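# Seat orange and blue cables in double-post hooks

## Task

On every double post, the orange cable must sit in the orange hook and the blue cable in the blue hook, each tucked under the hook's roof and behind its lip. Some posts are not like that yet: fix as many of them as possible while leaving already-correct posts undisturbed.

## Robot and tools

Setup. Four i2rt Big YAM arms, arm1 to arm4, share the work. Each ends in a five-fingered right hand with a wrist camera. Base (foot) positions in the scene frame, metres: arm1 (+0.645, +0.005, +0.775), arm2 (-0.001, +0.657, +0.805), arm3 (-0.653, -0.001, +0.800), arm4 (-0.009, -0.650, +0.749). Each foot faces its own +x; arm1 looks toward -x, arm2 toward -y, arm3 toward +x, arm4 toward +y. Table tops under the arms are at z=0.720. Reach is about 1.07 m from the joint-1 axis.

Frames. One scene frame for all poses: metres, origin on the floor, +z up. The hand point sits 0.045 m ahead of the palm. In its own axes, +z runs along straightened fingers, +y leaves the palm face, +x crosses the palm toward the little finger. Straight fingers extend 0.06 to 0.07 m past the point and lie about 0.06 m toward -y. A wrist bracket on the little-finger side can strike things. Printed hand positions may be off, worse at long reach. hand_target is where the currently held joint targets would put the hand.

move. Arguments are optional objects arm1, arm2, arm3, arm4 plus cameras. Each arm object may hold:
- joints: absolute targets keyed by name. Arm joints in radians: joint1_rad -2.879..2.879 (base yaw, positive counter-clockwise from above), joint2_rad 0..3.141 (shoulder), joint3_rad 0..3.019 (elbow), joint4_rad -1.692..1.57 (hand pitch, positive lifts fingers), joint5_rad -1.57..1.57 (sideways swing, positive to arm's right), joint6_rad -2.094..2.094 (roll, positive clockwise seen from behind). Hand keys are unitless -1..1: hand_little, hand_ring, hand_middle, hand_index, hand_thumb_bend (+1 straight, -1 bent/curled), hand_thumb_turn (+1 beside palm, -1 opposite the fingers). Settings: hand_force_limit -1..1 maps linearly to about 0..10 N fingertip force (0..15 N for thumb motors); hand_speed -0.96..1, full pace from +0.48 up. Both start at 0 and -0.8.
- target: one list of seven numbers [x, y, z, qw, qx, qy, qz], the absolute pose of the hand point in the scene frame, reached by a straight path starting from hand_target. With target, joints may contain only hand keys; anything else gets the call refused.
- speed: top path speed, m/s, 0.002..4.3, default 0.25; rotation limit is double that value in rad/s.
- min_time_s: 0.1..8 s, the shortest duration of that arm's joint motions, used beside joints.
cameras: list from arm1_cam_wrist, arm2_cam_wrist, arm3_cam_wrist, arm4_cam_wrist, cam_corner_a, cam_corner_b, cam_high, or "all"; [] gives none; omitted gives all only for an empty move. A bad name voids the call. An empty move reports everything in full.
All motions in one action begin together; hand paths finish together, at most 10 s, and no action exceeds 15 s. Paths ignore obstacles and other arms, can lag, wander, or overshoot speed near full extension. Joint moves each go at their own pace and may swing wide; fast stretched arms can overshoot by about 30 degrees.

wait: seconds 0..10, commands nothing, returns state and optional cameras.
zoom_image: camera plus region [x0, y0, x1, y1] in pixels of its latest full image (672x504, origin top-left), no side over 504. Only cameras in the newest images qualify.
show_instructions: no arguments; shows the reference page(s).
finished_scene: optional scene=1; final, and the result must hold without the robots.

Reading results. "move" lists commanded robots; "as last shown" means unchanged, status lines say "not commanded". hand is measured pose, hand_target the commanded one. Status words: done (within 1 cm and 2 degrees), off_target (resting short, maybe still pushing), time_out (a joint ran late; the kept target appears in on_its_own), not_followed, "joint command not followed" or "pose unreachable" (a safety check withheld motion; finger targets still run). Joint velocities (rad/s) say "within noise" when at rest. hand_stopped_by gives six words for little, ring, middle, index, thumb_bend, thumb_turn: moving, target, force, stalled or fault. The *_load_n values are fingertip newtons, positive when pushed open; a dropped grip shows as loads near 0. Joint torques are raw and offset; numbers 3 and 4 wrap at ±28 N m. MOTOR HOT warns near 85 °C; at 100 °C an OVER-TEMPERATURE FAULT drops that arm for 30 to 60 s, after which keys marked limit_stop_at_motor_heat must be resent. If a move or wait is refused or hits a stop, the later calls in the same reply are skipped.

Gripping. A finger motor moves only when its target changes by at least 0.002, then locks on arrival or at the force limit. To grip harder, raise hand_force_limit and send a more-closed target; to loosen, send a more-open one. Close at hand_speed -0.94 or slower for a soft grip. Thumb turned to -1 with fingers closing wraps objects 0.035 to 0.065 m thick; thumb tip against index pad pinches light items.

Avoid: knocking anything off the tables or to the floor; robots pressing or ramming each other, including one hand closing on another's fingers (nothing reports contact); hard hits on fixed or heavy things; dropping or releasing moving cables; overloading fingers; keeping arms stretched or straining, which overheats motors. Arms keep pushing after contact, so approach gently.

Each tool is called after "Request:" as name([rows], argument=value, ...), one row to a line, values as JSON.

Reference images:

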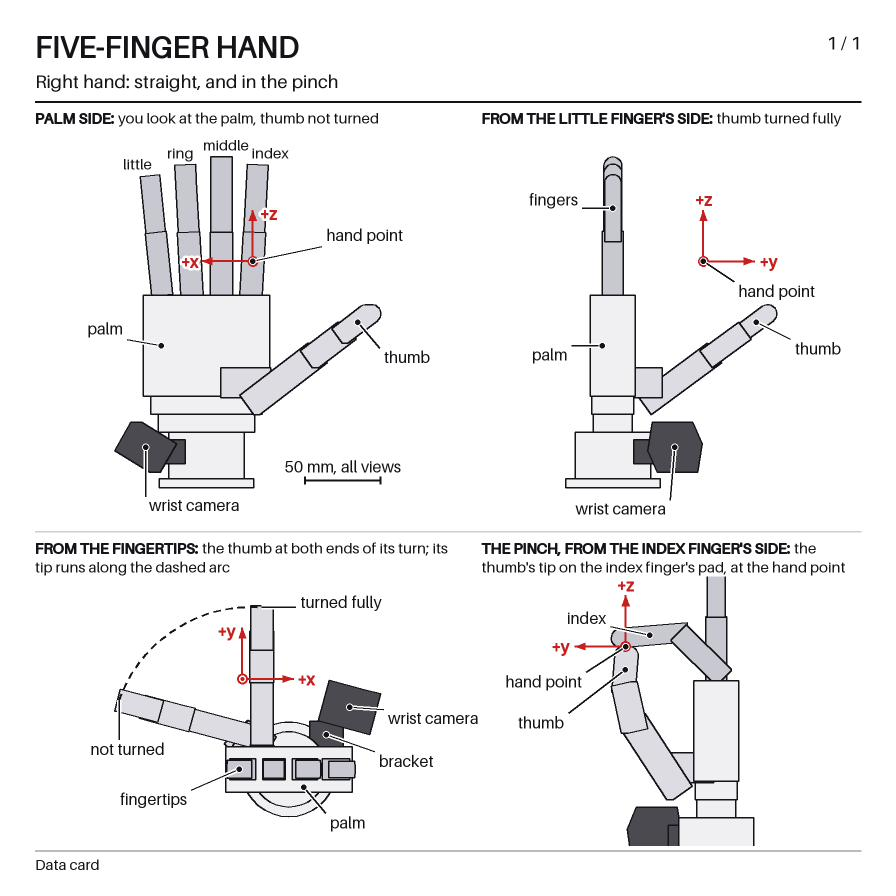

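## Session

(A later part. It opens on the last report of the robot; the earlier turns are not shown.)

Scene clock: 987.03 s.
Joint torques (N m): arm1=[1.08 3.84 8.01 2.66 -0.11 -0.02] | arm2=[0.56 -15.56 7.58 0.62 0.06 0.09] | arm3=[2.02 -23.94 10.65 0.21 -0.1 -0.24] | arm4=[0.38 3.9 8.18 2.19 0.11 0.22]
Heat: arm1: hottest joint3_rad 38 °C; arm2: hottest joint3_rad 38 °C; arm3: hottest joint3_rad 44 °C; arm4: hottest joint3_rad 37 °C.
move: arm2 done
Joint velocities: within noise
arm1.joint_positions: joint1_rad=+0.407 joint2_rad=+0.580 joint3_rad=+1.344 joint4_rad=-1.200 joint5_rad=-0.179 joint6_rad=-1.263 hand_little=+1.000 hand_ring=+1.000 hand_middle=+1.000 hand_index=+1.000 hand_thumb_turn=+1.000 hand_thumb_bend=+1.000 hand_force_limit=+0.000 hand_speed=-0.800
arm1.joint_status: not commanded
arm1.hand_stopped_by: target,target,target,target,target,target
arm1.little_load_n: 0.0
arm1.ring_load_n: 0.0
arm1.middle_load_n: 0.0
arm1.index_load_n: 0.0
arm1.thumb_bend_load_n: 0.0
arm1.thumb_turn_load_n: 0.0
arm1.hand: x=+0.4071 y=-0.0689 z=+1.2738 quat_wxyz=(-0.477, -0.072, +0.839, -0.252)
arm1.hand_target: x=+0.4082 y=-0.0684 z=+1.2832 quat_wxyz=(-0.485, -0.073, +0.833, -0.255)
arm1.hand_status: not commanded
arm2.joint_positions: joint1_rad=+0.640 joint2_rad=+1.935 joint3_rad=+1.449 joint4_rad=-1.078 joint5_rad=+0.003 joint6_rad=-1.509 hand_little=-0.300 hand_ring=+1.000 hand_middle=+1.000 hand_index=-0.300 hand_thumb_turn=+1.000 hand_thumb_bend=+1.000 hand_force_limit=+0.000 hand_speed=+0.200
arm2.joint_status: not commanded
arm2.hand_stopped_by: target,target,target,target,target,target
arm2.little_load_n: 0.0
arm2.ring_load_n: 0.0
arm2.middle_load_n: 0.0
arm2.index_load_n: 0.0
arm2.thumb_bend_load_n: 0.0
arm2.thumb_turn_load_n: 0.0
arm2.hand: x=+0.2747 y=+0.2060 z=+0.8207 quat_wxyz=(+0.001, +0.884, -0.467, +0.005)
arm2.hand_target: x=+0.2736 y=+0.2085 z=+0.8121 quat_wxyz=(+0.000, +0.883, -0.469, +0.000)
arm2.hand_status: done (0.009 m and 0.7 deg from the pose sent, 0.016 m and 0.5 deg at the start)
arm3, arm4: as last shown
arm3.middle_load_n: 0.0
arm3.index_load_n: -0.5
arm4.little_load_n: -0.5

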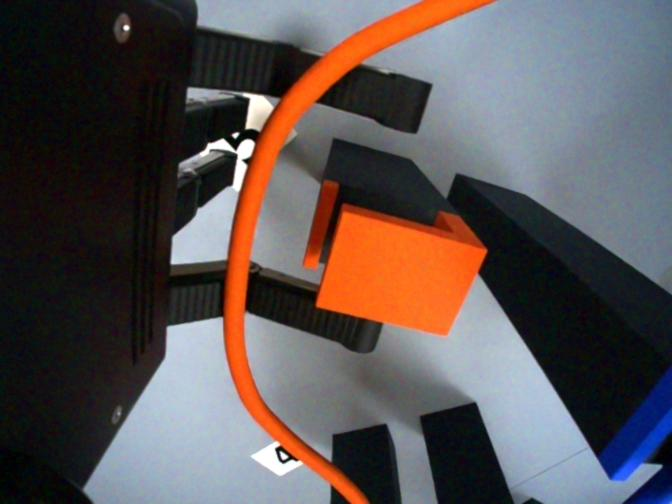

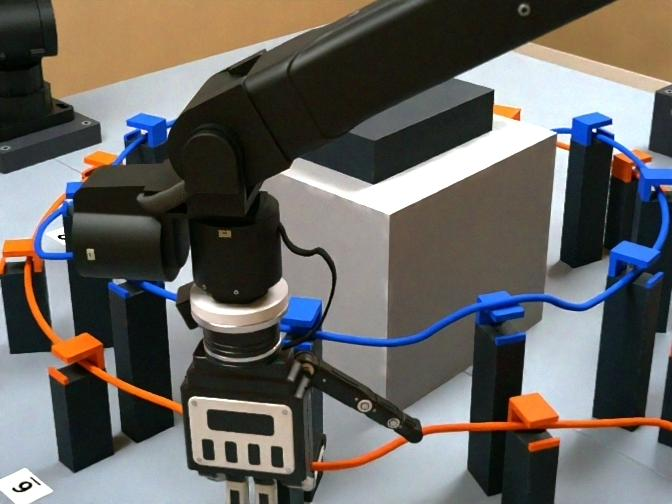

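Request:
move(arm2={"target": [0.2890, 0.2262, 0.812, 0, 0.883, -0.469, 0], "speed": 0.06}, cameras=["arm2_cam_wrist"])

Request:
move(arm2={"joints": {"hand_thumb_turn": -1.0}}, cameras=["arm2_cam_wrist", "cam_high"])

Scene clock: 1101.80 s.
Joint torques (N m): arm1=[0.97 3.9 8.01 2.69 -0.12 -0.02] | arm2=[0.44 -16.09 7.46 0.79 0.04 0.11] | arm3=[2.2 -24.12 10.71 0.06 -0.1 -0.22] | arm4=[0.38 4.19 8.18 2.21 0.11 0.22]
Heat: arm1: hottest joint3_rad 38 °C; arm2: hottest joint3_rad 37 °C; arm3: hottest joint3_rad 45 °C; arm4: hottest joint3_rad 37 °C.
move: arm2 done
Joint velocities: within noise
arm1: as last shown
arm2.joint_positions: joint1_rad=+0.677 joint2_rad=+1.935 joint3_rad=+1.435 joint4_rad=-1.073 joint5_rad=+0.003 joint6_rad=-1.469 hand_little=-0.300 hand_ring=+1.000 hand_middle=+1.000 hand_index=-0.300 hand_thumb_turn=+1.000 hand_thumb_bend=+1.000 hand_force_limit=+0.000 hand_speed=+0.200
arm2.joint_status: not commanded
arm2.hand_stopped_by: target,target,target,target,target,target
arm2.little_load_n: 0.0
arm2.ring_load_n: 0.0
arm2.middle_load_n: 0.0
arm2.index_load_n: 0.5
arm2.thumb_bend_load_n: 0.0
arm2.thumb_turn_load_n: 0.0
arm2.hand: x=+0.2878 y=+0.2232 z=+0.8162 quat_wxyz=(-0.001, +0.884, -0.468, +0.001)
arm2.hand_target: x=+0.2890 y=+0.2262 z=+0.8120 quat_wxyz=(+0.000, +0.883, -0.469, +0.000)
arm2.hand_status: done (0.005 m and 0.2 deg from the pose sent, 0.026 m and 0.7 deg at the start)
arm3.joint_positions: joint1_rad=+0.679 joint2_rad=+2.456 joint3_rad=+2.694 joint4_rad=-1.673 joint5_rad=+0.009 joint6_rad=-1.063 hand_little=+1.000 hand_ring=+1.000 hand_middle=+1.000 hand_index=+1.000 hand_thumb_turn=+1.000 hand_thumb_bend=+1.000 hand_force_limit=+0.000 hand_speed=-0.800
arm3.joint_status: not commanded
arm3.hand_stopped_by: target,target,target,target,target,target
arm3.little_load_n: 0.0
arm3.ring_load_n: 0.0
arm3.middle_load_n: 0.0
arm3.index_load_n: 0.0
arm3.thumb_bend_load_n: 0.0
arm3.thumb_turn_load_n: 0.0
arm3.hand: x=-0.0771 y=+0.4140 z=+0.9409 quat_wxyz=(-0.036, +0.994, +0.086, +0.063)
arm3.hand_target: x=-0.0764 y=+0.4240 z=+0.9594 quat_wxyz=(-0.048, +0.991, +0.097, +0.080)
arm3.hand_status: not commanded
arm4.joint_positions: joint1_rad=-0.441 joint2_rad=+0.649 joint3_rad=+1.460 joint4_rad=-1.170 joint5_rad=+0.300 joint6_rad=+1.836 hand_little=+1.000 hand_ring=+1.000 hand_middle=+1.000 hand_index=+1.000 hand_thumb_turn=+1.000 hand_thumb_bend=+1.000 hand_force_limit=+0.000 hand_speed=-0.800
arm4.joint_status: not commanded
arm4.hand_stopped_by: target,target,target,target,target,target
arm4.little_load_n: 0.0
arm4.ring_load_n: 0.0
arm4.middle_load_n: 0.0
arm4.index_load_n: 0.0
arm4.thumb_bend_load_n: 0.0
arm4.thumb_turn_load_n: 0.0
arm4.hand: x=+0.1174 y=-0.3798 z=+1.3848 quat_wxyz=(-0.506, +0.277, -0.769, -0.275)
arm4.hand_target: x=+0.1187 y=-0.3849 z=+1.3986 quat_wxyz=(-0.513, +0.263, -0.766, -0.284)
arm4.hand_status: not commanded

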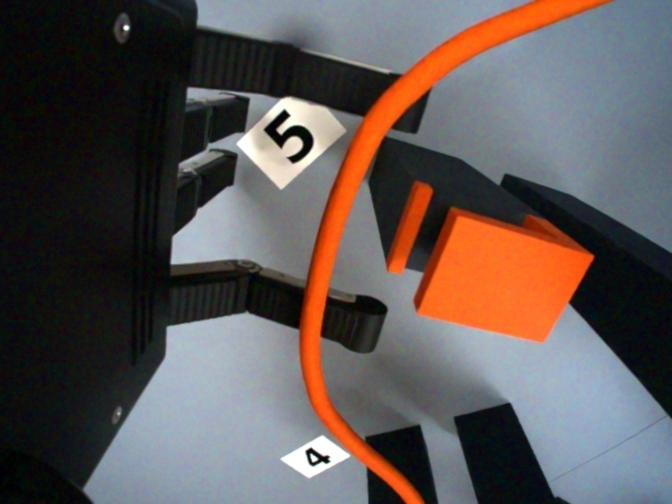

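Scene clock: 1103.13 s.
Joint torques (N m): arm1=[0.97 3.84 7.99 2.69 -0.12 -0.02] | arm2=[0.32 -16.5 7.53 0.72 0.09 0.08] | arm3=[2.32 -24.47 10.59 0.08 -0.1 -0.23] | arm4=[0.5 3.9 8.2 2.21 0.1 0.19]
Heat: arm1: hottest joint3_rad 38 °C; arm2: hottest joint3_rad 37 °C; arm3: hottest joint3_rad 45 °C; arm4: hottest joint3_rad 37 °C.
move: arm2 done
Joint velocities: within noise
arm1, arm3, arm4: as last shown
arm2.joint_positions: joint1_rad=+0.677 joint2_rad=+1.935 joint3_rad=+1.435 joint4_rad=-1.073 joint5_rad=+0.003 joint6_rad=-1.468 hand_little=-0.300 hand_ring=+1.000 hand_middle=+1.000 hand_index=-0.300 hand_thumb_turn=-1.000 hand_thumb_bend=+1.000 hand_force_limit=+0.000 hand_speed=+0.200
arm2.joint_status: all done
arm2.hand_stopped_by: target,target,target,target,target,target
arm2.little_load_n: 0.0
arm2.ring_load_n: 0.0
arm2.middle_load_n: 0.0
arm2.index_load_n: 0.0
arm2.thumb_bend_load_n: 0.0
arm2.thumb_turn_load_n: 0.0
arm2.hand: x=+0.2878 y=+0.2233 z=+0.8162 quat_wxyz=(-0.001, +0.883, -0.469, +0.001)
arm2.hand_target: x=+0.2890 y=+0.2262 z=+0.8120 quat_wxyz=(+0.000, +0.883, -0.469, +0.000)
arm2.hand_status: not commanded

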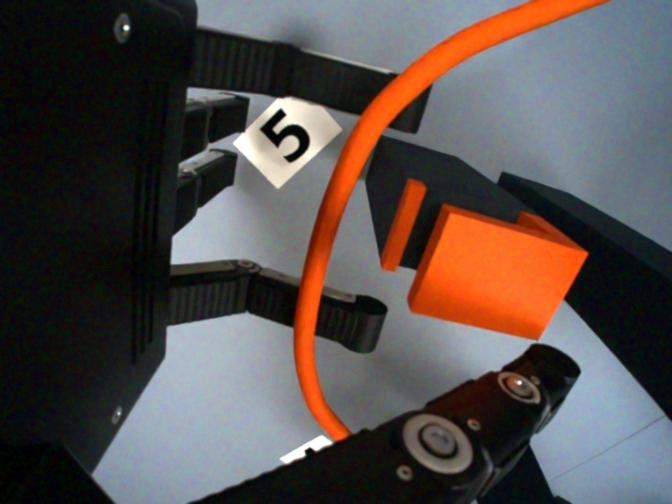

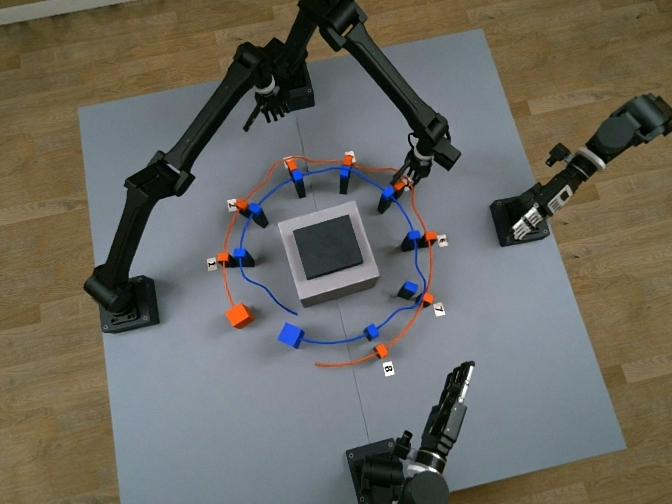

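Request:
move(arm2={"joints": {"hand_index": -0.1, "hand_speed": -0.3}})

Request:
move(arm2={"joints": {"hand_thumb_bend": -0.1}}, cameras=["arm2_cam_wrist"])

Scene clock: 1128.10 s.
Joint torques (N m): arm1=[0.97 3.96 8.03 2.65 -0.12 -0.03] | arm2=[0.73 -16.56 7.53 0.7 0.11 0.08] | arm3=[2.08 -23.71 10.7 0.23 -0.11 -0.22] | arm4=[0.44 3.96 8.17 2.28 0.11 0.21]
Heat: arm1: hottest joint3_rad 38 °C; arm2: hottest joint3_rad 37 °C; arm3: hottest joint3_rad 45 °C; arm4: hottest joint3_rad 37 °C.
move: arm2 done
Joint velocities: within noise
arm1, arm3, arm4: as last shown
arm2.joint_positions: joint1_rad=+0.677 joint2_rad=+1.935 joint3_rad=+1.435 joint4_rad=-1.073 joint5_rad=+0.003 joint6_rad=-1.468 hand_little=-0.300 hand_ring=+1.000 hand_middle=+1.000 hand_index=-0.100 hand_thumb_turn=-1.000 hand_thumb_bend=+1.000 hand_force_limit=+0.000 hand_speed=-0.300
arm2.joint_status: all done
arm2.hand_stopped_by: target,target,target,target,target,target
arm2.little_load_n: 0.0
arm2.ring_load_n: 0.0
arm2.middle_load_n: 0.0
arm2.index_load_n: 0.0
arm2.thumb_bend_load_n: 0.0
arm2.thumb_turn_load_n: 0.0
arm2.hand: x=+0.2878 y=+0.2233 z=+0.8162 quat_wxyz=(-0.001, +0.883, -0.469, +0.001)
arm2.hand_target: x=+0.2890 y=+0.2262 z=+0.8120 quat_wxyz=(+0.000, +0.883, -0.469, +0.000)
arm2.hand_status: not commanded
arm4.index_load_n: 0.5
pictures: none

Scene clock: 1129.70 s.
Joint torques (N m): arm1=[1.08 3.9 8.01 2.66 -0.12 -0.02] | arm2=[0.62 -16.09 7.64 0.64 -0.1 0.08] | arm3=[1.79 -24.41 10.65 0.24 -0.11 -0.24] | arm4=[0.38 4.13 8.23 2.26 0.1 0.21]
Heat: arm1: hottest joint3_rad 38 °C; arm2: hottest joint3_rad 37 °C; arm3: hottest joint3_rad 45 °C; arm4: hottest joint3_rad 37 °C.
move: arm2 done
Joint velocities: within noise
arm1, arm3, arm4: as last shown
arm1.ring_load_n: -0.5
arm2.joint_positions: joint1_rad=+0.677 joint2_rad=+1.932 joint3_rad=+1.434 joint4_rad=-1.073 joint5_rad=+0.007 joint6_rad=-1.467 hand_little=-0.300 hand_ring=+1.000 hand_middle=+1.000 hand_index=-0.100 hand_thumb_turn=-1.000 hand_thumb_bend=-0.100 hand_force_limit=+0.000 hand_speed=-0.300
arm2.joint_status: all done
arm2.hand_stopped_by: target,target,target,target,target,target
arm2.little_load_n: 0.0
arm2.ring_load_n: 0.0
arm2.middle_load_n: 0.0
arm2.index_load_n: 0.0
arm2.thumb_bend_load_n: 0.0
arm2.thumb_turn_load_n: 0.0
arm2.hand: x=+0.2870 y=+0.2228 z=+0.8175 quat_wxyz=(+0.002, +0.883, -0.469, +0.001)
arm2.hand_target: x=+0.2890 y=+0.2262 z=+0.8121 quat_wxyz=(+0.000, +0.883, -0.469, +0.000)
arm2.hand_status: not commanded
arm4.index_load_n: 0.0

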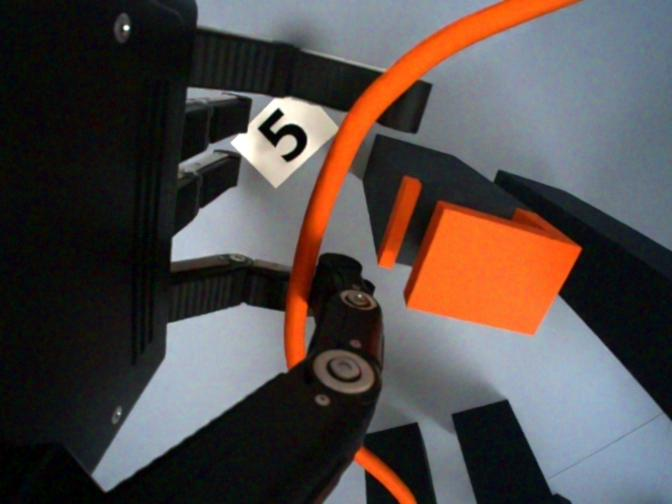

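Request:
move(arm2={"joints": {"hand_thumb_bend": -0.3}})

Request:
move(arm2={"joints": {"hand_index": -0.3}}, cameras=["arm2_cam_wrist"])

Scene clock: 1138.33 s.
Joint torques (N m): arm1=[1.08 3.84 8.01 2.66 -0.12 -0.02] | arm2=[0.56 -15.74 7.58 0.79 -0.1 0.05] | arm3=[1.96 -24.59 10.71 0.18 -0.11 -0.26] | arm4=[0.44 4.19 8.18 2.24 0.09 0.21]
Heat: arm1: hottest joint3_rad 38 °C; arm2: hottest joint3_rad 36 °C; arm3: hottest joint3_rad 45 °C; arm4: hottest joint3_rad 37 °C.
move: arm2 done
Joint velocities: within noise
arm1, arm3, arm4: as last shown
arm1.ring_load_n: 0.0
arm2.joint_positions: joint1_rad=+0.677 joint2_rad=+1.932 joint3_rad=+1.434 joint4_rad=-1.073 joint5_rad=+0.007 joint6_rad=-1.467 hand_little=-0.300 hand_ring=+1.000 hand_middle=+1.000 hand_index=-0.100 hand_thumb_turn=-1.000 hand_thumb_bend=-0.300 hand_force_limit=+0.000 hand_speed=-0.300
arm2.joint_status: all done
arm2.hand_stopped_by: target,target,target,target,target,target
arm2.little_load_n: 0.0
arm2.ring_load_n: 0.0
arm2.middle_load_n: 0.0
arm2.index_load_n: 0.0
arm2.thumb_bend_load_n: 0.0
arm2.thumb_turn_load_n: 0.0
arm2.hand: x=+0.2870 y=+0.2228 z=+0.8175 quat_wxyz=(+0.002, +0.883, -0.469, +0.001)
arm2.hand_target: x=+0.2890 y=+0.2262 z=+0.8121 quat_wxyz=(+0.000, +0.883, -0.469, +0.000)
arm2.hand_status: not commanded
pictures: none

Scene clock: 1138.83 s.
Joint torques (N m): arm1=[1.03 3.84 8.01 2.66 -0.12 -0.03] | arm2=[0.44 -15.91 7.57 0.7 -0.11 0.06] | arm3=[2.37 -24 10.55 0.27 -0.11 -0.24] | arm4=[0.38 3.96 8.16 2.21 0.11 0.2]
Heat: arm1: hottest joint3_rad 38 °C; arm2: hottest joint3_rad 36 °C; arm3: hottest joint3_rad 45 °C; arm4: hottest joint3_rad 37 °C.
move: arm2 done
Joint velocities: within noise
arm1, arm3, arm4: as last shown
arm2.joint_positions: joint1_rad=+0.677 joint2_rad=+1.932 joint3_rad=+1.434 joint4_rad=-1.073 joint5_rad=+0.007 joint6_rad=-1.467 hand_little=-0.300 hand_ring=+1.000 hand_middle=+1.000 hand_index=-0.298 hand_thumb_turn=-1.000 hand_thumb_bend=-0.300 hand_force_limit=+0.000 hand_speed=-0.300
arm2.joint_status: all done
arm2.hand_stopped_by: target,target,target,force,target,target
arm2.little_load_n: 0.0
arm2.ring_load_n: 0.0
arm2.middle_load_n: 0.0
arm2.index_load_n: 5.0
arm2.thumb_bend_load_n: 1.0
arm2.thumb_turn_load_n: -4.0
arm2.hand: x=+0.2870 y=+0.2228 z=+0.8175 quat_wxyz=(+0.002, +0.883, -0.469, +0.001)
arm2.hand_target: x=+0.2890 y=+0.2262 z=+0.8121 quat_wxyz=(+0.000, +0.883, -0.469, +0.000)
arm2.hand_status: not commanded
arm4.ring_load_n: -0.5

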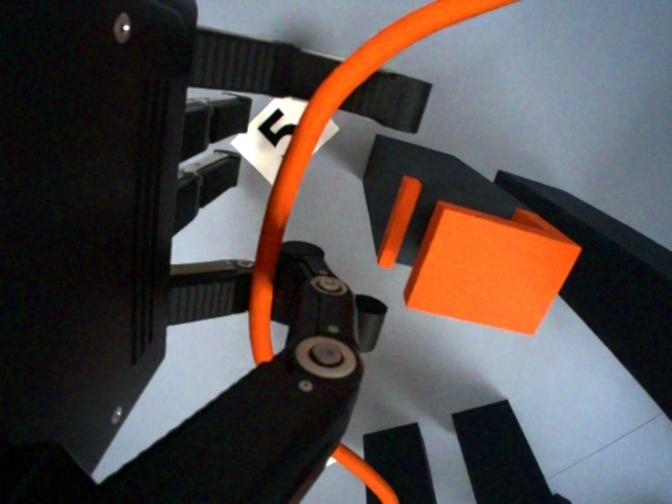

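Request:
zoom_image(camera="arm2_cam_wrist", region=[160, 60, 440, 380])

Scaled by 1.575 from the camera's image (finer frame: 960x720).

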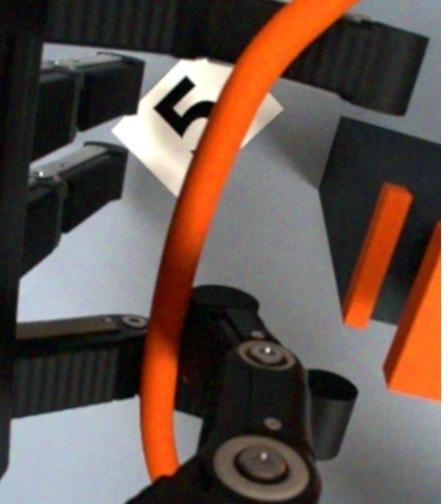

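Request:
move(arm2={"target": [0.2950, 0.2160, 0.846, 0, 0.883, -0.469, 0], "speed": 0.05}, cameras=["arm2_cam_wrist", "cam_corner_b"])

Scene clock: 1157.87 s.
Joint torques (N m): arm1=[1.08 3.84 8.02 2.65 -0.12 -0.02] | arm2=[-0.03 -17.26 12.23 -0.16 -0.11 0.02] | arm3=[1.61 -24.29 10.74 -0.05 -0.08 -0.24] | arm4=[0.38 4.01 8.2 2.24 0.1 0.23]
Heat: arm1: hottest joint3_rad 39 °C; arm2: hottest joint3_rad 36 °C; arm3: hottest joint3_rad 45 °C; arm4: hottest joint3_rad 37 °C.
move: arm2 off_target
Joint velocities: within noise
arm1, arm3, arm4: as last shown
arm1.thumb_turn_load_n: 0.5
arm2.joint_positions: joint1_rad=+0.677 joint2_rad=+1.932 joint3_rad=+1.455 joint4_rad=-1.147 joint5_rad=+0.007 joint6_rad=-1.468 hand_little=-0.300 hand_ring=+1.000 hand_middle=+1.000 hand_index=-0.298 hand_thumb_turn=-1.000 hand_thumb_bend=-0.300 hand_force_limit=+0.000 hand_speed=-0.300
arm2.joint_status: not commanded
arm2.hand_stopped_by: target,target,target,force,target,target
arm2.little_load_n: 0.0
arm2.ring_load_n: 0.0
arm2.middle_load_n: 0.0
arm2.index_load_n: 5.0
arm2.thumb_bend_load_n: 1.5
arm2.thumb_turn_load_n: -4.0
arm2.hand: x=+0.2804 y=+0.2307 z=+0.8270 quat_wxyz=(-0.008, +0.883, -0.469, -0.023)
arm2.hand_target: x=+0.2944 y=+0.2167 z=+0.8464 quat_wxyz=(+0.000, +0.883, -0.469, +0.000)
arm2.hand_status: off_target (0.028 m and 2.8 deg from the pose sent, 0.030 m and 0.3 deg at the start)
arm3.little_load_n: -0.5
arm4.ring_load_n: 0.0

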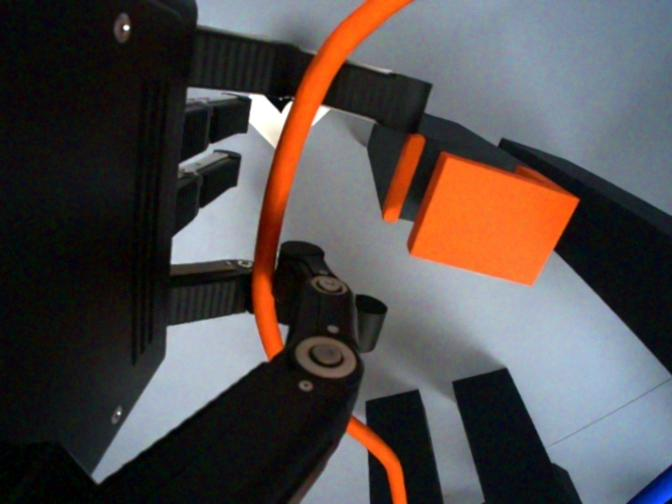

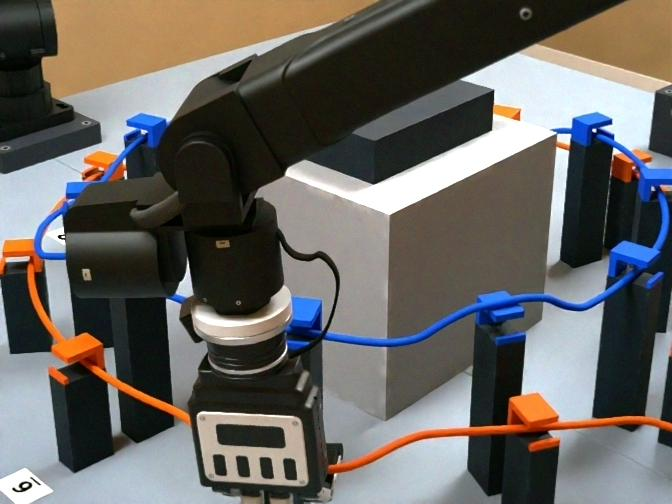

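Request:
move(arm2={"target": [0.2790, 0.1915, 0.855, 0, 0.883, -0.469, 0], "speed": 0.05}, cameras=["arm2_cam_wrist", "cam_corner_b"])

Scene clock: 1166.27 s.
Joint torques (N m): arm1=[1.03 3.9 8.01 2.66 -0.12 -0.02] | arm2=[-0.26 -16.32 12.51 -0.01 -0.03 -0.09] | arm3=[2.08 -24.35 10.69 0.14 -0.11 -0.25] | arm4=[0.26 4.01 8.14 2.22 0.1 0.24]
Heat: arm1: hottest joint3_rad 39 °C; arm2: hottest joint3_rad 37 °C; arm3: hottest joint3_rad 45 °C; arm4: hottest joint3_rad 37 °C.
move: arm2 off_target
Joint velocities: within noise
arm1.joint_positions: joint1_rad=+0.407 joint2_rad=+0.580 joint3_rad=+1.344 joint4_rad=-1.200 joint5_rad=-0.179 joint6_rad=-1.263 hand_little=+1.000 hand_ring=+1.000 hand_middle=+1.000 hand_index=+1.000 hand_thumb_turn=+1.000 hand_thumb_bend=+1.000 hand_force_limit=+0.000 hand_speed=-0.800
arm1.joint_status: not commanded
arm1.hand_stopped_by: target,target,target,target,target,target
arm1.little_load_n: 0.0
arm1.ring_load_n: -0.5
arm1.middle_load_n: 0.0
arm1.index_load_n: 0.0
arm1.thumb_bend_load_n: 0.0
arm1.thumb_turn_load_n: 0.0
arm1.hand: x=+0.4071 y=-0.0689 z=+1.2738 quat_wxyz=(-0.477, -0.072, +0.839, -0.252)
arm1.hand_target: x=+0.4082 y=-0.0684 z=+1.2832 quat_wxyz=(-0.485, -0.073, +0.833, -0.255)
arm1.hand_status: not commanded
arm2.joint_positions: joint1_rad=+0.638 joint2_rad=+1.932 joint3_rad=+1.500 joint4_rad=-1.180 joint5_rad=+0.006 joint6_rad=-1.505 hand_little=-0.300 hand_ring=+1.000 hand_middle=+1.000 hand_index=-0.298 hand_thumb_turn=-1.000 hand_thumb_bend=-0.300 hand_force_limit=+0.000 hand_speed=-0.300
arm2.joint_status: not commanded
arm2.hand_stopped_by: target,target,target,force,target,target
arm2.little_load_n: 0.0
arm2.ring_load_n: 0.0
arm2.middle_load_n: 0.0
arm2.index_load_n: 5.0
arm2.thumb_bend_load_n: 1.0
arm2.thumb_turn_load_n: -4.0
arm2.hand: x=+0.2702 y=+0.2093 z=+0.8416 quat_wxyz=(-0.007, +0.883, -0.470, -0.017)
arm2.hand_target: x=+0.2784 y=+0.1921 z=+0.8553 quat_wxyz=(+0.000, +0.883, -0.469, +0.000)
arm2.hand_status: off_target (0.024 m and 2.2 deg from the pose sent, 0.048 m and 2.8 deg at the start)
arm3, arm4: as last shown
arm3.little_load_n: 0.0

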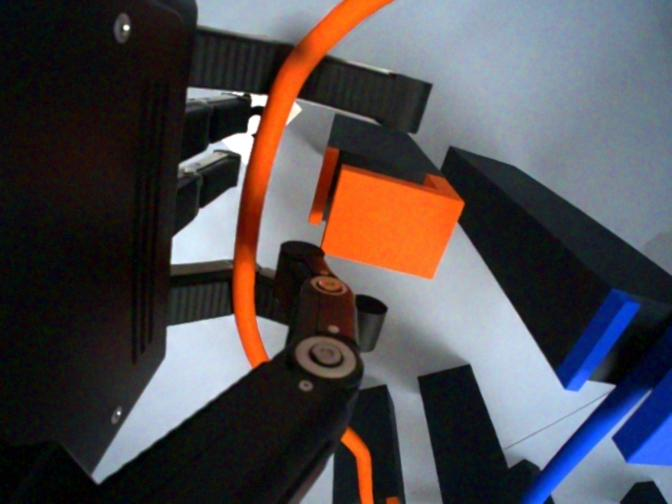

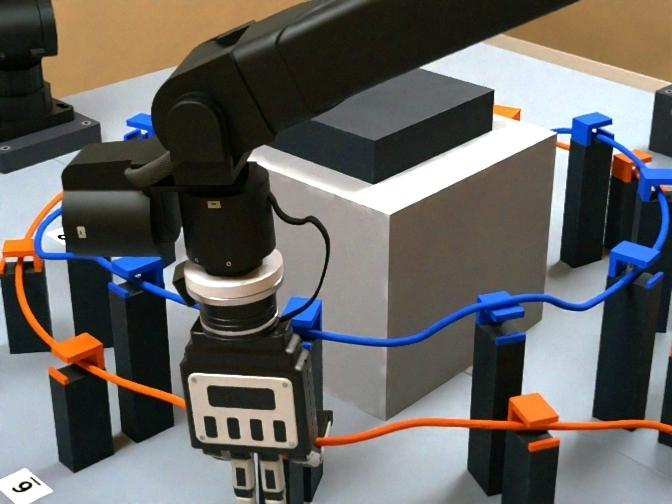

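Request:
move(arm2={"target": [0.2700, 0.2080, 0.828, 0, 0.883, -0.469, 0], "speed": 0.05}, cameras=["arm2_cam_wrist"])

Scene clock: 1199.17 s.
Joint torques (N m): arm1=[1.08 3.9 8.01 2.67 -0.12 -0.02] | arm2=[0.15 -17.44 6.84 0.76 0.23 -0.02] | arm3=[2.43 -23.77 10.7 0.24 -0.09 -0.22] | arm4=[0.26 3.96 8.13 2.19 0.1 0.2]
Heat: arm1: hottest joint3_rad 39 °C; arm2: hottest joint3_rad 40 °C; arm3: hottest joint3_rad 45 °C; arm4: hottest joint3_rad 37 °C.
move: arm2 done
Joint velocities: within noise
arm1: as last shown
arm1.ring_load_n: 0.0
arm2.joint_positions: joint1_rad=+0.640 joint2_rad=+1.932 joint3_rad=+1.467 joint4_rad=-1.113 joint5_rad=-0.001 joint6_rad=-1.505 hand_little=-0.300 hand_ring=+1.000 hand_middle=+1.000 hand_index=-0.298 hand_thumb_turn=-1.000 hand_thumb_bend=-0.300 hand_force_limit=+0.000 hand_speed=-0.300
arm2.joint_status: not commanded
arm2.hand_stopped_by: target,target,target,force,target,target
arm2.little_load_n: 0.0
arm2.ring_load_n: 0.0
arm2.middle_load_n: 0.0
arm2.index_load_n: 5.0
arm2.thumb_bend_load_n: 1.0
arm2.thumb_turn_load_n: -4.5
arm2.hand: x=+0.2745 y=+0.2077 z=+0.8285 quat_wxyz=(-0.003, +0.883, -0.469, +0.000)
arm2.hand_target: x=+0.2700 y=+0.2081 z=+0.8279 quat_wxyz=(+0.000, +0.883, -0.469, +0.000)
arm2.hand_status: done (0.005 m and 0.4 deg from the pose sent, 0.014 m and 2.2 deg at the start)
arm3.joint_positions: joint1_rad=+0.679 joint2_rad=+2.456 joint3_rad=+2.694 joint4_rad=-1.673 joint5_rad=+0.009 joint6_rad=-1.063 hand_little=+1.000 hand_ring=+1.000 hand_middle=+1.000 hand_index=+1.000 hand_thumb_turn=+1.000 hand_thumb_bend=+1.000 hand_force_limit=+0.000 hand_speed=-0.800
arm3.joint_status: not commanded
arm3.hand_stopped_by: target,target,target,target,target,target
arm3.little_load_n: 0.0
arm3.ring_load_n: 0.0
arm3.middle_load_n: 0.0
arm3.index_load_n: 0.0
arm3.thumb_bend_load_n: 0.0
arm3.thumb_turn_load_n: 0.0
arm3.hand: x=-0.0771 y=+0.4140 z=+0.9409 quat_wxyz=(-0.036, +0.994, +0.086, +0.063)
arm3.hand_target: x=-0.0764 y=+0.4240 z=+0.9594 quat_wxyz=(-0.048, +0.991, +0.097, +0.080)
arm3.hand_status: not commanded
arm4.joint_positions: joint1_rad=-0.441 joint2_rad=+0.649 joint3_rad=+1.460 joint4_rad=-1.170 joint5_rad=+0.300 joint6_rad=+1.836 hand_little=+1.000 hand_ring=+1.000 hand_middle=+1.000 hand_index=+1.000 hand_thumb_turn=+1.000 hand_thumb_bend=+1.000 hand_force_limit=+0.000 hand_speed=-0.800
arm4.joint_status: not commanded
arm4.hand_stopped_by: target,target,target,target,target,target
arm4.little_load_n: 0.0
arm4.ring_load_n: 0.0
arm4.middle_load_n: 0.0
arm4.index_load_n: 0.0
arm4.thumb_bend_load_n: -0.5
arm4.thumb_turn_load_n: 0.0
arm4.hand: x=+0.1174 y=-0.3798 z=+1.3848 quat_wxyz=(-0.506, +0.277, -0.769, -0.275)
arm4.hand_target: x=+0.1187 y=-0.3849 z=+1.3986 quat_wxyz=(-0.513, +0.263, -0.766, -0.284)
arm4.hand_status: not commanded

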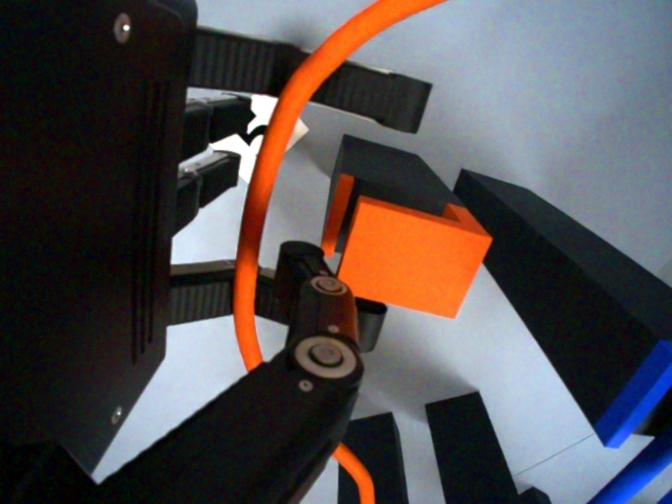

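Request:
move(arm2={"target": [0.2560, 0.2080, 0.828, 0, 0.883, -0.469, 0], "speed": 0.05}, cameras=["arm2_cam_wrist", "cam_corner_b", "cam_corner_a"])

Request:
zoom_image(camera="cam_corner_b", region=[460, 360, 660, 504])

Request:
zoom_image(camera="cam_corner_b", region=[30, 310, 230, 454])

Scene clock: 1215.77 s.
Joint torques (N m): arm1=[1.08 3.9 8.03 2.69 -0.12 -0.02] | arm2=[-1.67 -17.32 6.71 0.4 0.32 -0.04] | arm3=[1.96 -24.06 10.59 0.25 -0.09 -0.25] | arm4=[0.44 4.01 8.18 2.22 0.1 0.22]
Heat: arm1: hottest joint3_rad 39 °C; arm2: hottest joint3_rad 39 °C; arm3: hottest joint3_rad 45 °C; arm4: hottest joint3_rad 37 °C.
move: arm2 off_target
Joint velocities: within noise
arm1, arm3, arm4: as last shown
arm1.thumb_bend_load_n: 0.5
arm2.joint_positions: joint1_rad=+0.640 joint2_rad=+1.915 joint3_rad=+1.439 joint4_rad=-1.095 joint5_rad=-0.003 joint6_rad=-1.522 hand_little=-0.300 hand_ring=+1.000 hand_middle=+1.000 hand_index=-0.298 hand_thumb_turn=-1.000 hand_thumb_bend=-0.300 hand_force_limit=+0.000 hand_speed=-0.300
arm2.joint_status: not commanded
arm2.hand_stopped_by: target,target,target,force,target,target
arm2.little_load_n: 0.5
arm2.ring_load_n: 0.0
arm2.middle_load_n: 0.0
arm2.index_load_n: 5.0
arm2.thumb_bend_load_n: 0.5
arm2.thumb_turn_load_n: -4.5
arm2.hand: x=+0.2716 y=+0.2112 z=+0.8277 quat_wxyz=(-0.003, +0.887, -0.462, +0.004)
arm2.hand_target: x=+0.2563 y=+0.2082 z=+0.8280 quat_wxyz=(+0.000, +0.883, -0.469, +0.000)
arm2.hand_status: off_target (0.016 m and 1.1 deg from the pose sent, 0.019 m and 0.4 deg at the start)
arm4.middle_load_n: -0.5
arm4.thumb_bend_load_n: 0.0
pictures: arm2_cam_wrist, cam_corner_a, cam_corner_b

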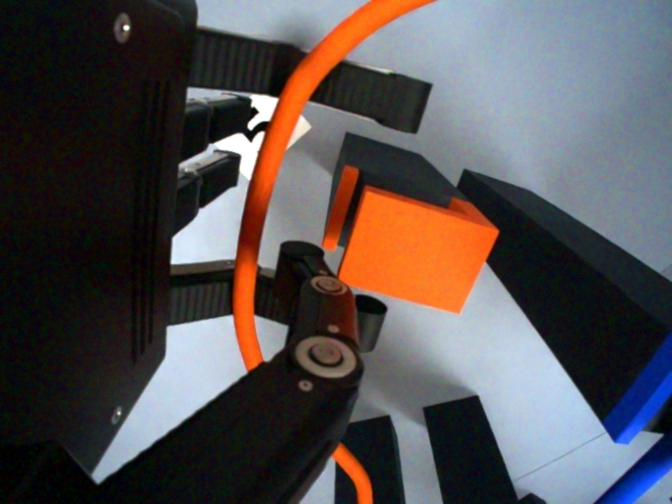

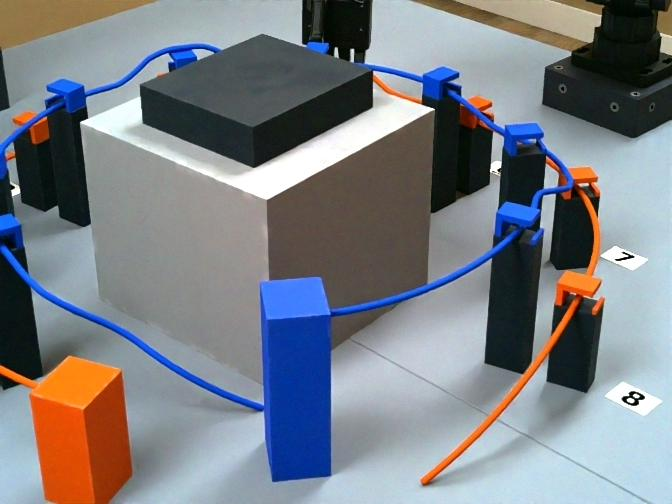

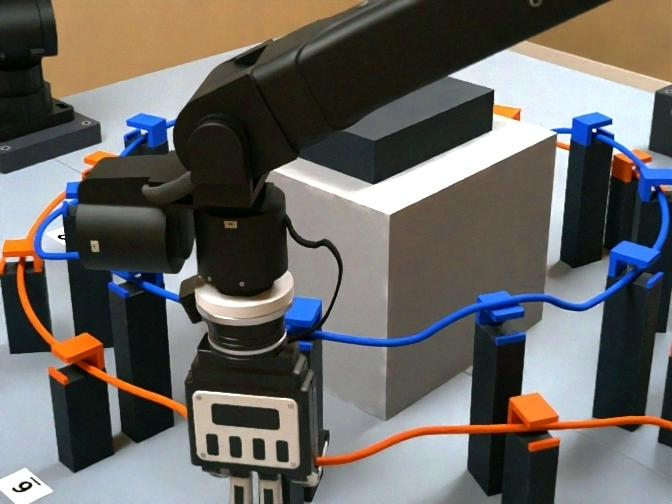

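Scaled by 2.520.

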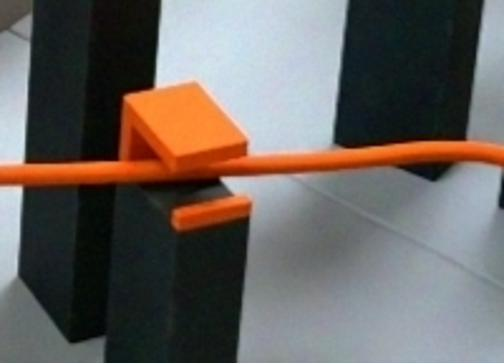

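Scaled by 2.520.

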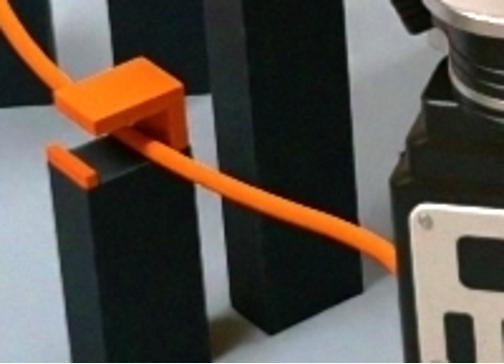

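Request:
move(arm2={"target": [0.2460, 0.1990, 0.828, 0, 0.883, -0.469, 0], "speed": 0.05}, cameras=["arm2_cam_wrist", "cam_corner_b"])

Scene clock: 1263.40 s.
Joint torques (N m): arm1=[1.08 3.9 8.02 2.66 -0.12 -0.02] | arm2=[-3.14 -16.97 7.17 0.32 0.66 -0.12] | arm3=[1.79 -23.82 10.61 0.2 -0.11 -0.24] | arm4=[0.5 4.01 8.14 2.26 0.11 0.22]
Heat: arm1: hottest joint3_rad 39 °C; arm2: hottest joint3_rad 37 °C; arm3: hottest joint3_rad 45 °C; arm4: hottest joint3_rad 37 °C.
move: arm2 off_target
Joint velocities: within noise
arm1, arm3, arm4: as last shown
arm1.index_load_n: -0.5
arm1.thumb_bend_load_n: 0.0
arm2.joint_positions: joint1_rad=+0.636 joint2_rad=+1.915 joint3_rad=+1.439 joint4_rad=-1.095 joint5_rad=-0.012 joint6_rad=-1.542 hand_little=-0.300 hand_ring=+1.000 hand_middle=+1.000 hand_index=-0.298 hand_thumb_turn=-1.000 hand_thumb_bend=-0.300 hand_force_limit=+0.000 hand_speed=-0.300
arm2.joint_status: not commanded
arm2.hand_stopped_by: target,target,target,force,target,target
arm2.little_load_n: 0.0
arm2.ring_load_n: 0.0
arm2.middle_load_n: 0.0
arm2.index_load_n: 4.5
arm2.thumb_bend_load_n: 0.0
arm2.thumb_turn_load_n: -5.0
arm2.hand: x=+0.2715 y=+0.2097 z=+0.8276 quat_wxyz=(-0.007, +0.891, -0.454, +0.006)
arm2.hand_target: x=+0.2465 y=+0.1999 z=+0.8280 quat_wxyz=(+0.000, +0.883, -0.469, +0.000)
arm2.hand_status: off_target (0.028 m and 2.2 deg from the pose sent, 0.028 m and 1.1 deg at the start)
arm3.thumb_bend_load_n: -0.5
arm4.middle_load_n: 0.0
arm4.thumb_bend_load_n: -0.5

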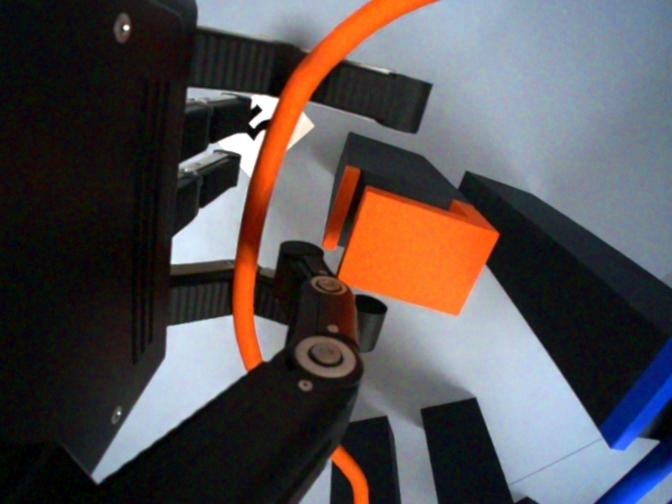

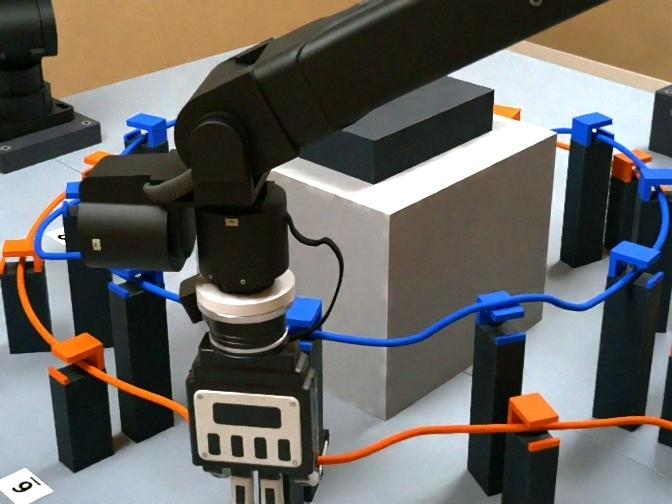

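Request:
zoom_image(camera="arm2_cam_wrist", region=[220, 120, 520, 400])

Scaled by 1.680 from the camera's image (finer frame: 960x720).

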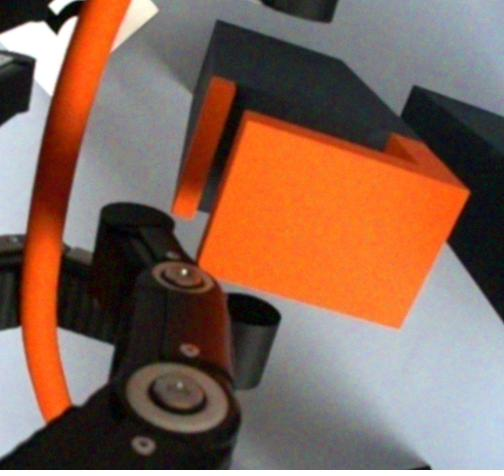

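Request:
move(arm2={"target": [0.2720, 0.2220, 0.828, 0, 0.883, -0.469, 0], "speed": 0.05}, cameras=["arm2_cam_wrist"])

Scene clock: 1301.33 s.
Joint torques (N m): arm1=[1.08 3.78 8.02 2.66 -0.12 -0.02] | arm2=[0.44 -17.61 7.66 0.43 0.12 0.02] | arm3=[2.08 -24.35 10.65 0.27 -0.11 -0.2] | arm4=[0.44 3.96 8.23 2.25 0.11 0.23]
Heat: arm1: hottest joint3_rad 39 °C; arm2: hottest joint2_rad 37 °C; arm3: hottest joint3_rad 45 °C; arm4: hottest joint3_rad 37 °C.
move: arm2 done
Joint velocities: within noise
arm1, arm3, arm4: as last shown
arm1.index_load_n: 0.0
arm2.joint_positions: joint1_rad=+0.645 joint2_rad=+1.914 joint3_rad=+1.423 joint4_rad=-1.094 joint5_rad=+0.002 joint6_rad=-1.498 hand_little=-0.300 hand_ring=+1.000 hand_middle=+1.000 hand_index=-0.298 hand_thumb_turn=-1.000 hand_thumb_bend=-0.300 hand_force_limit=+0.000 hand_speed=-0.300
arm2.joint_status: not commanded
arm2.hand_stopped_by: target,target,target,force,target,target
arm2.little_load_n: 0.0
arm2.ring_load_n: 0.0
arm2.middle_load_n: 0.0
arm2.index_load_n: 5.0
arm2.thumb_bend_load_n: 1.0
arm2.thumb_turn_load_n: -4.0
arm2.hand: x=+0.2686 y=+0.2190 z=+0.8236 quat_wxyz=(-0.004, +0.883, -0.470, -0.004)
arm2.hand_target: x=+0.2719 y=+0.2219 z=+0.8279 quat_wxyz=(+0.000, +0.883, -0.469, +0.000)
arm2.hand_status: done (0.006 m and 0.6 deg from the pose sent, 0.012 m and 2.2 deg at the start)
arm3.thumb_bend_load_n: 0.0
arm4.thumb_bend_load_n: 0.0

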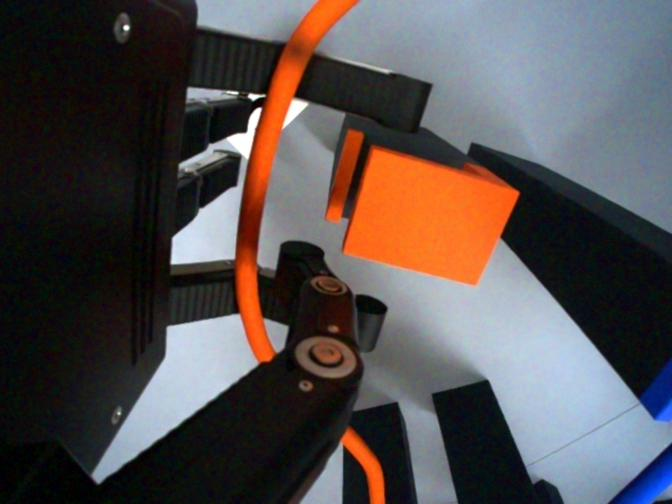

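Request:
move(arm2={"target": [0.2640, 0.2000, 0.845, 0, 0.883, -0.469, 0], "speed": 0.05}, cameras=["arm2_cam_wrist", "cam_corner_b"])

Scene clock: 1310.47 s.
Joint torques (N m): arm1=[1.03 3.84 8.01 2.65 -0.12 -0.02] | arm2=[-1.03 -16.97 11.96 -0.17 0.11 -0.03] | arm3=[1.67 -24.12 10.69 0.17 -0.12 -0.25] | arm4=[0.44 4.01 8.17 2.24 0.11 0.22]
Heat: arm1: hottest joint3_rad 39 °C; arm2: hottest joint2_rad 37 °C; arm3: hottest joint3_rad 46 °C; arm4: hottest joint3_rad 37 °C.
move: arm2 off_target
Joint velocities: within noise
arm1, arm3, arm4: as last shown
arm1.ring_load_n: -0.5
arm2.joint_positions: joint1_rad=+0.630 joint2_rad=+1.914 joint3_rad=+1.433 joint4_rad=-1.133 joint5_rad=+0.002 joint6_rad=-1.520 hand_little=-0.300 hand_ring=+1.000 hand_middle=+1.000 hand_index=-0.298 hand_thumb_turn=-1.000 hand_thumb_bend=-0.300 hand_force_limit=+0.000 hand_speed=-0.300
arm2.joint_status: not commanded
arm2.hand_stopped_by: target,target,target,force,target,target
arm2.little_load_n: 0.0
arm2.ring_load_n: 0.0
arm2.middle_load_n: 0.0
arm2.index_load_n: 5.0
arm2.thumb_bend_load_n: 1.0
arm2.thumb_turn_load_n: -4.0
arm2.hand: x=+0.2584 y=+0.2183 z=+0.8280 quat_wxyz=(-0.009, +0.884, -0.466, -0.017)
arm2.hand_target: x=+0.2635 y=+0.2008 z=+0.8452 quat_wxyz=(+0.000, +0.883, -0.469, +0.000)
arm2.hand_status: off_target (0.026 m and 2.3 deg from the pose sent, 0.029 m and 0.6 deg at the start)

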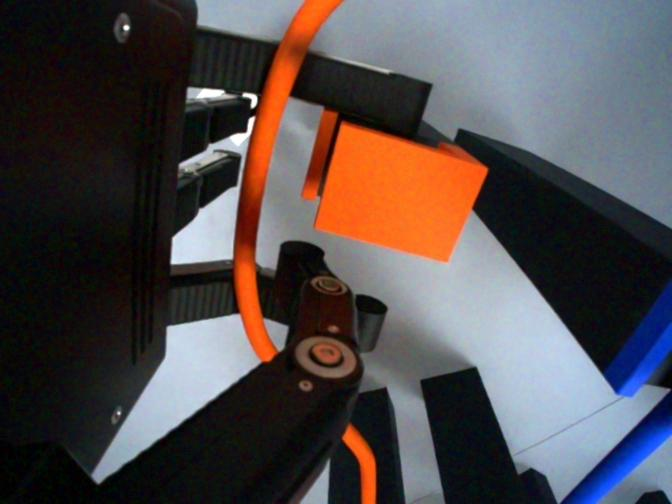

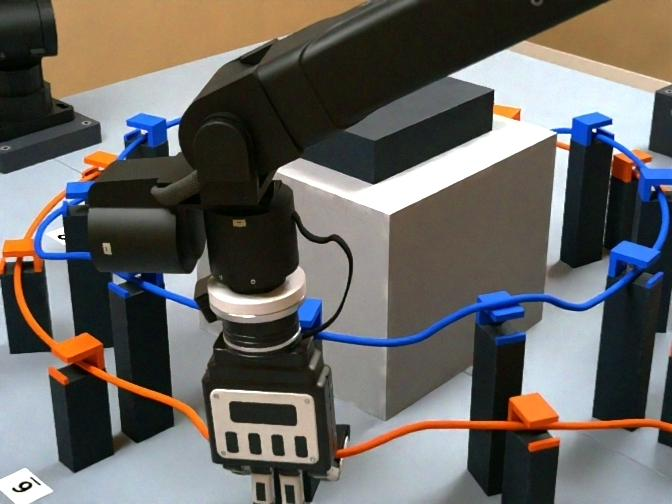

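Request:
move(arm2={"target": [0.2690, 0.1930, 0.852, 0, 0.883, -0.469, 0], "speed": 0.05}, cameras=["arm2_cam_wrist", "cam_corner_b"])

Scene clock: 1323.73 s.
Joint torques (N m): arm1=[0.97 3.78 8.02 2.67 -0.12 -0.02] | arm2=[-0.62 -15.56 12.46 -0.1 0.09 0] | arm3=[1.85 -24.18 10.8 0.23 -0.07 -0.25] | arm4=[0.38 4.01 8.23 2.24 0.12 0.23]
Heat: arm1: hottest joint3_rad 39 °C; arm2: hottest joint3_rad 38 °C; arm3: hottest joint3_rad 46 °C; arm4: hottest joint3_rad 37 °C.
move: arm2 off_target
Joint velocities: within noise
arm1, arm3, arm4: as last shown
arm1.ring_load_n: 0.0
arm2.joint_positions: joint1_rad=+0.629 joint2_rad=+1.914 joint3_rad=+1.469 joint4_rad=-1.163 joint5_rad=+0.002 joint6_rad=-1.521 hand_little=-0.300 hand_ring=+1.000 hand_middle=+1.000 hand_index=-0.298 hand_thumb_turn=-1.000 hand_thumb_bend=-0.300 hand_force_limit=+0.000 hand_speed=-0.300
arm2.joint_status: not commanded
arm2.hand_stopped_by: target,target,target,force,target,target
arm2.little_load_n: 0.0
arm2.ring_load_n: 0.0
arm2.middle_load_n: 0.0
arm2.index_load_n: 5.0
arm2.thumb_bend_load_n: 1.0
arm2.thumb_turn_load_n: -4.0
arm2.hand: x=+0.2627 y=+0.2119 z=+0.8403 quat_wxyz=(-0.008, +0.884, -0.467, -0.015)
arm2.hand_target: x=+0.2686 y=+0.1937 z=+0.8522 quat_wxyz=(+0.000, +0.883, -0.469, +0.000)
arm2.hand_status: off_target (0.023 m and 2.0 deg from the pose sent, 0.036 m and 2.3 deg at the start)

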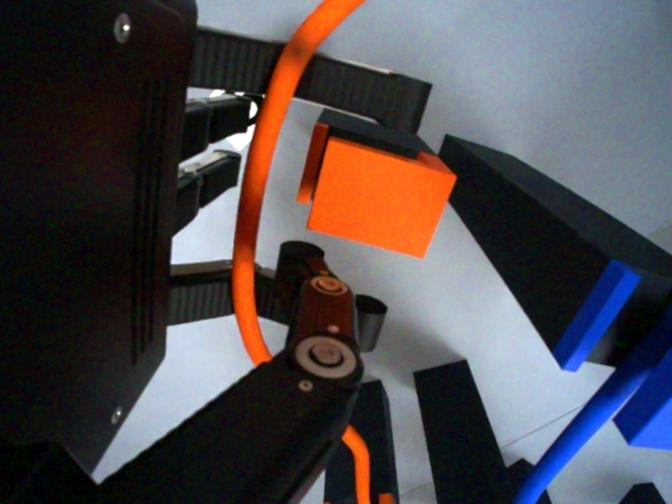

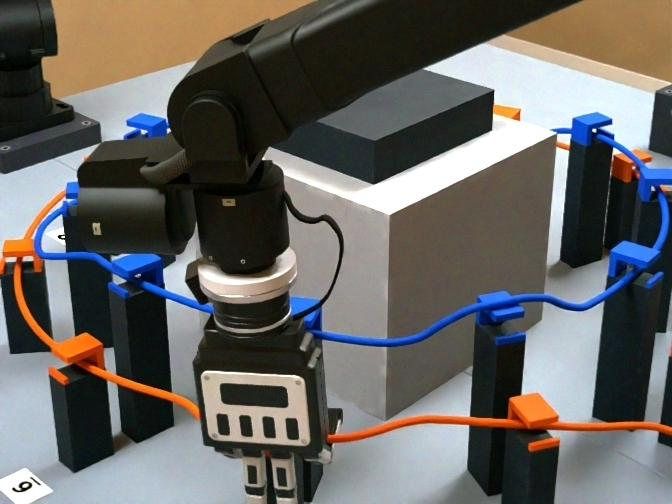

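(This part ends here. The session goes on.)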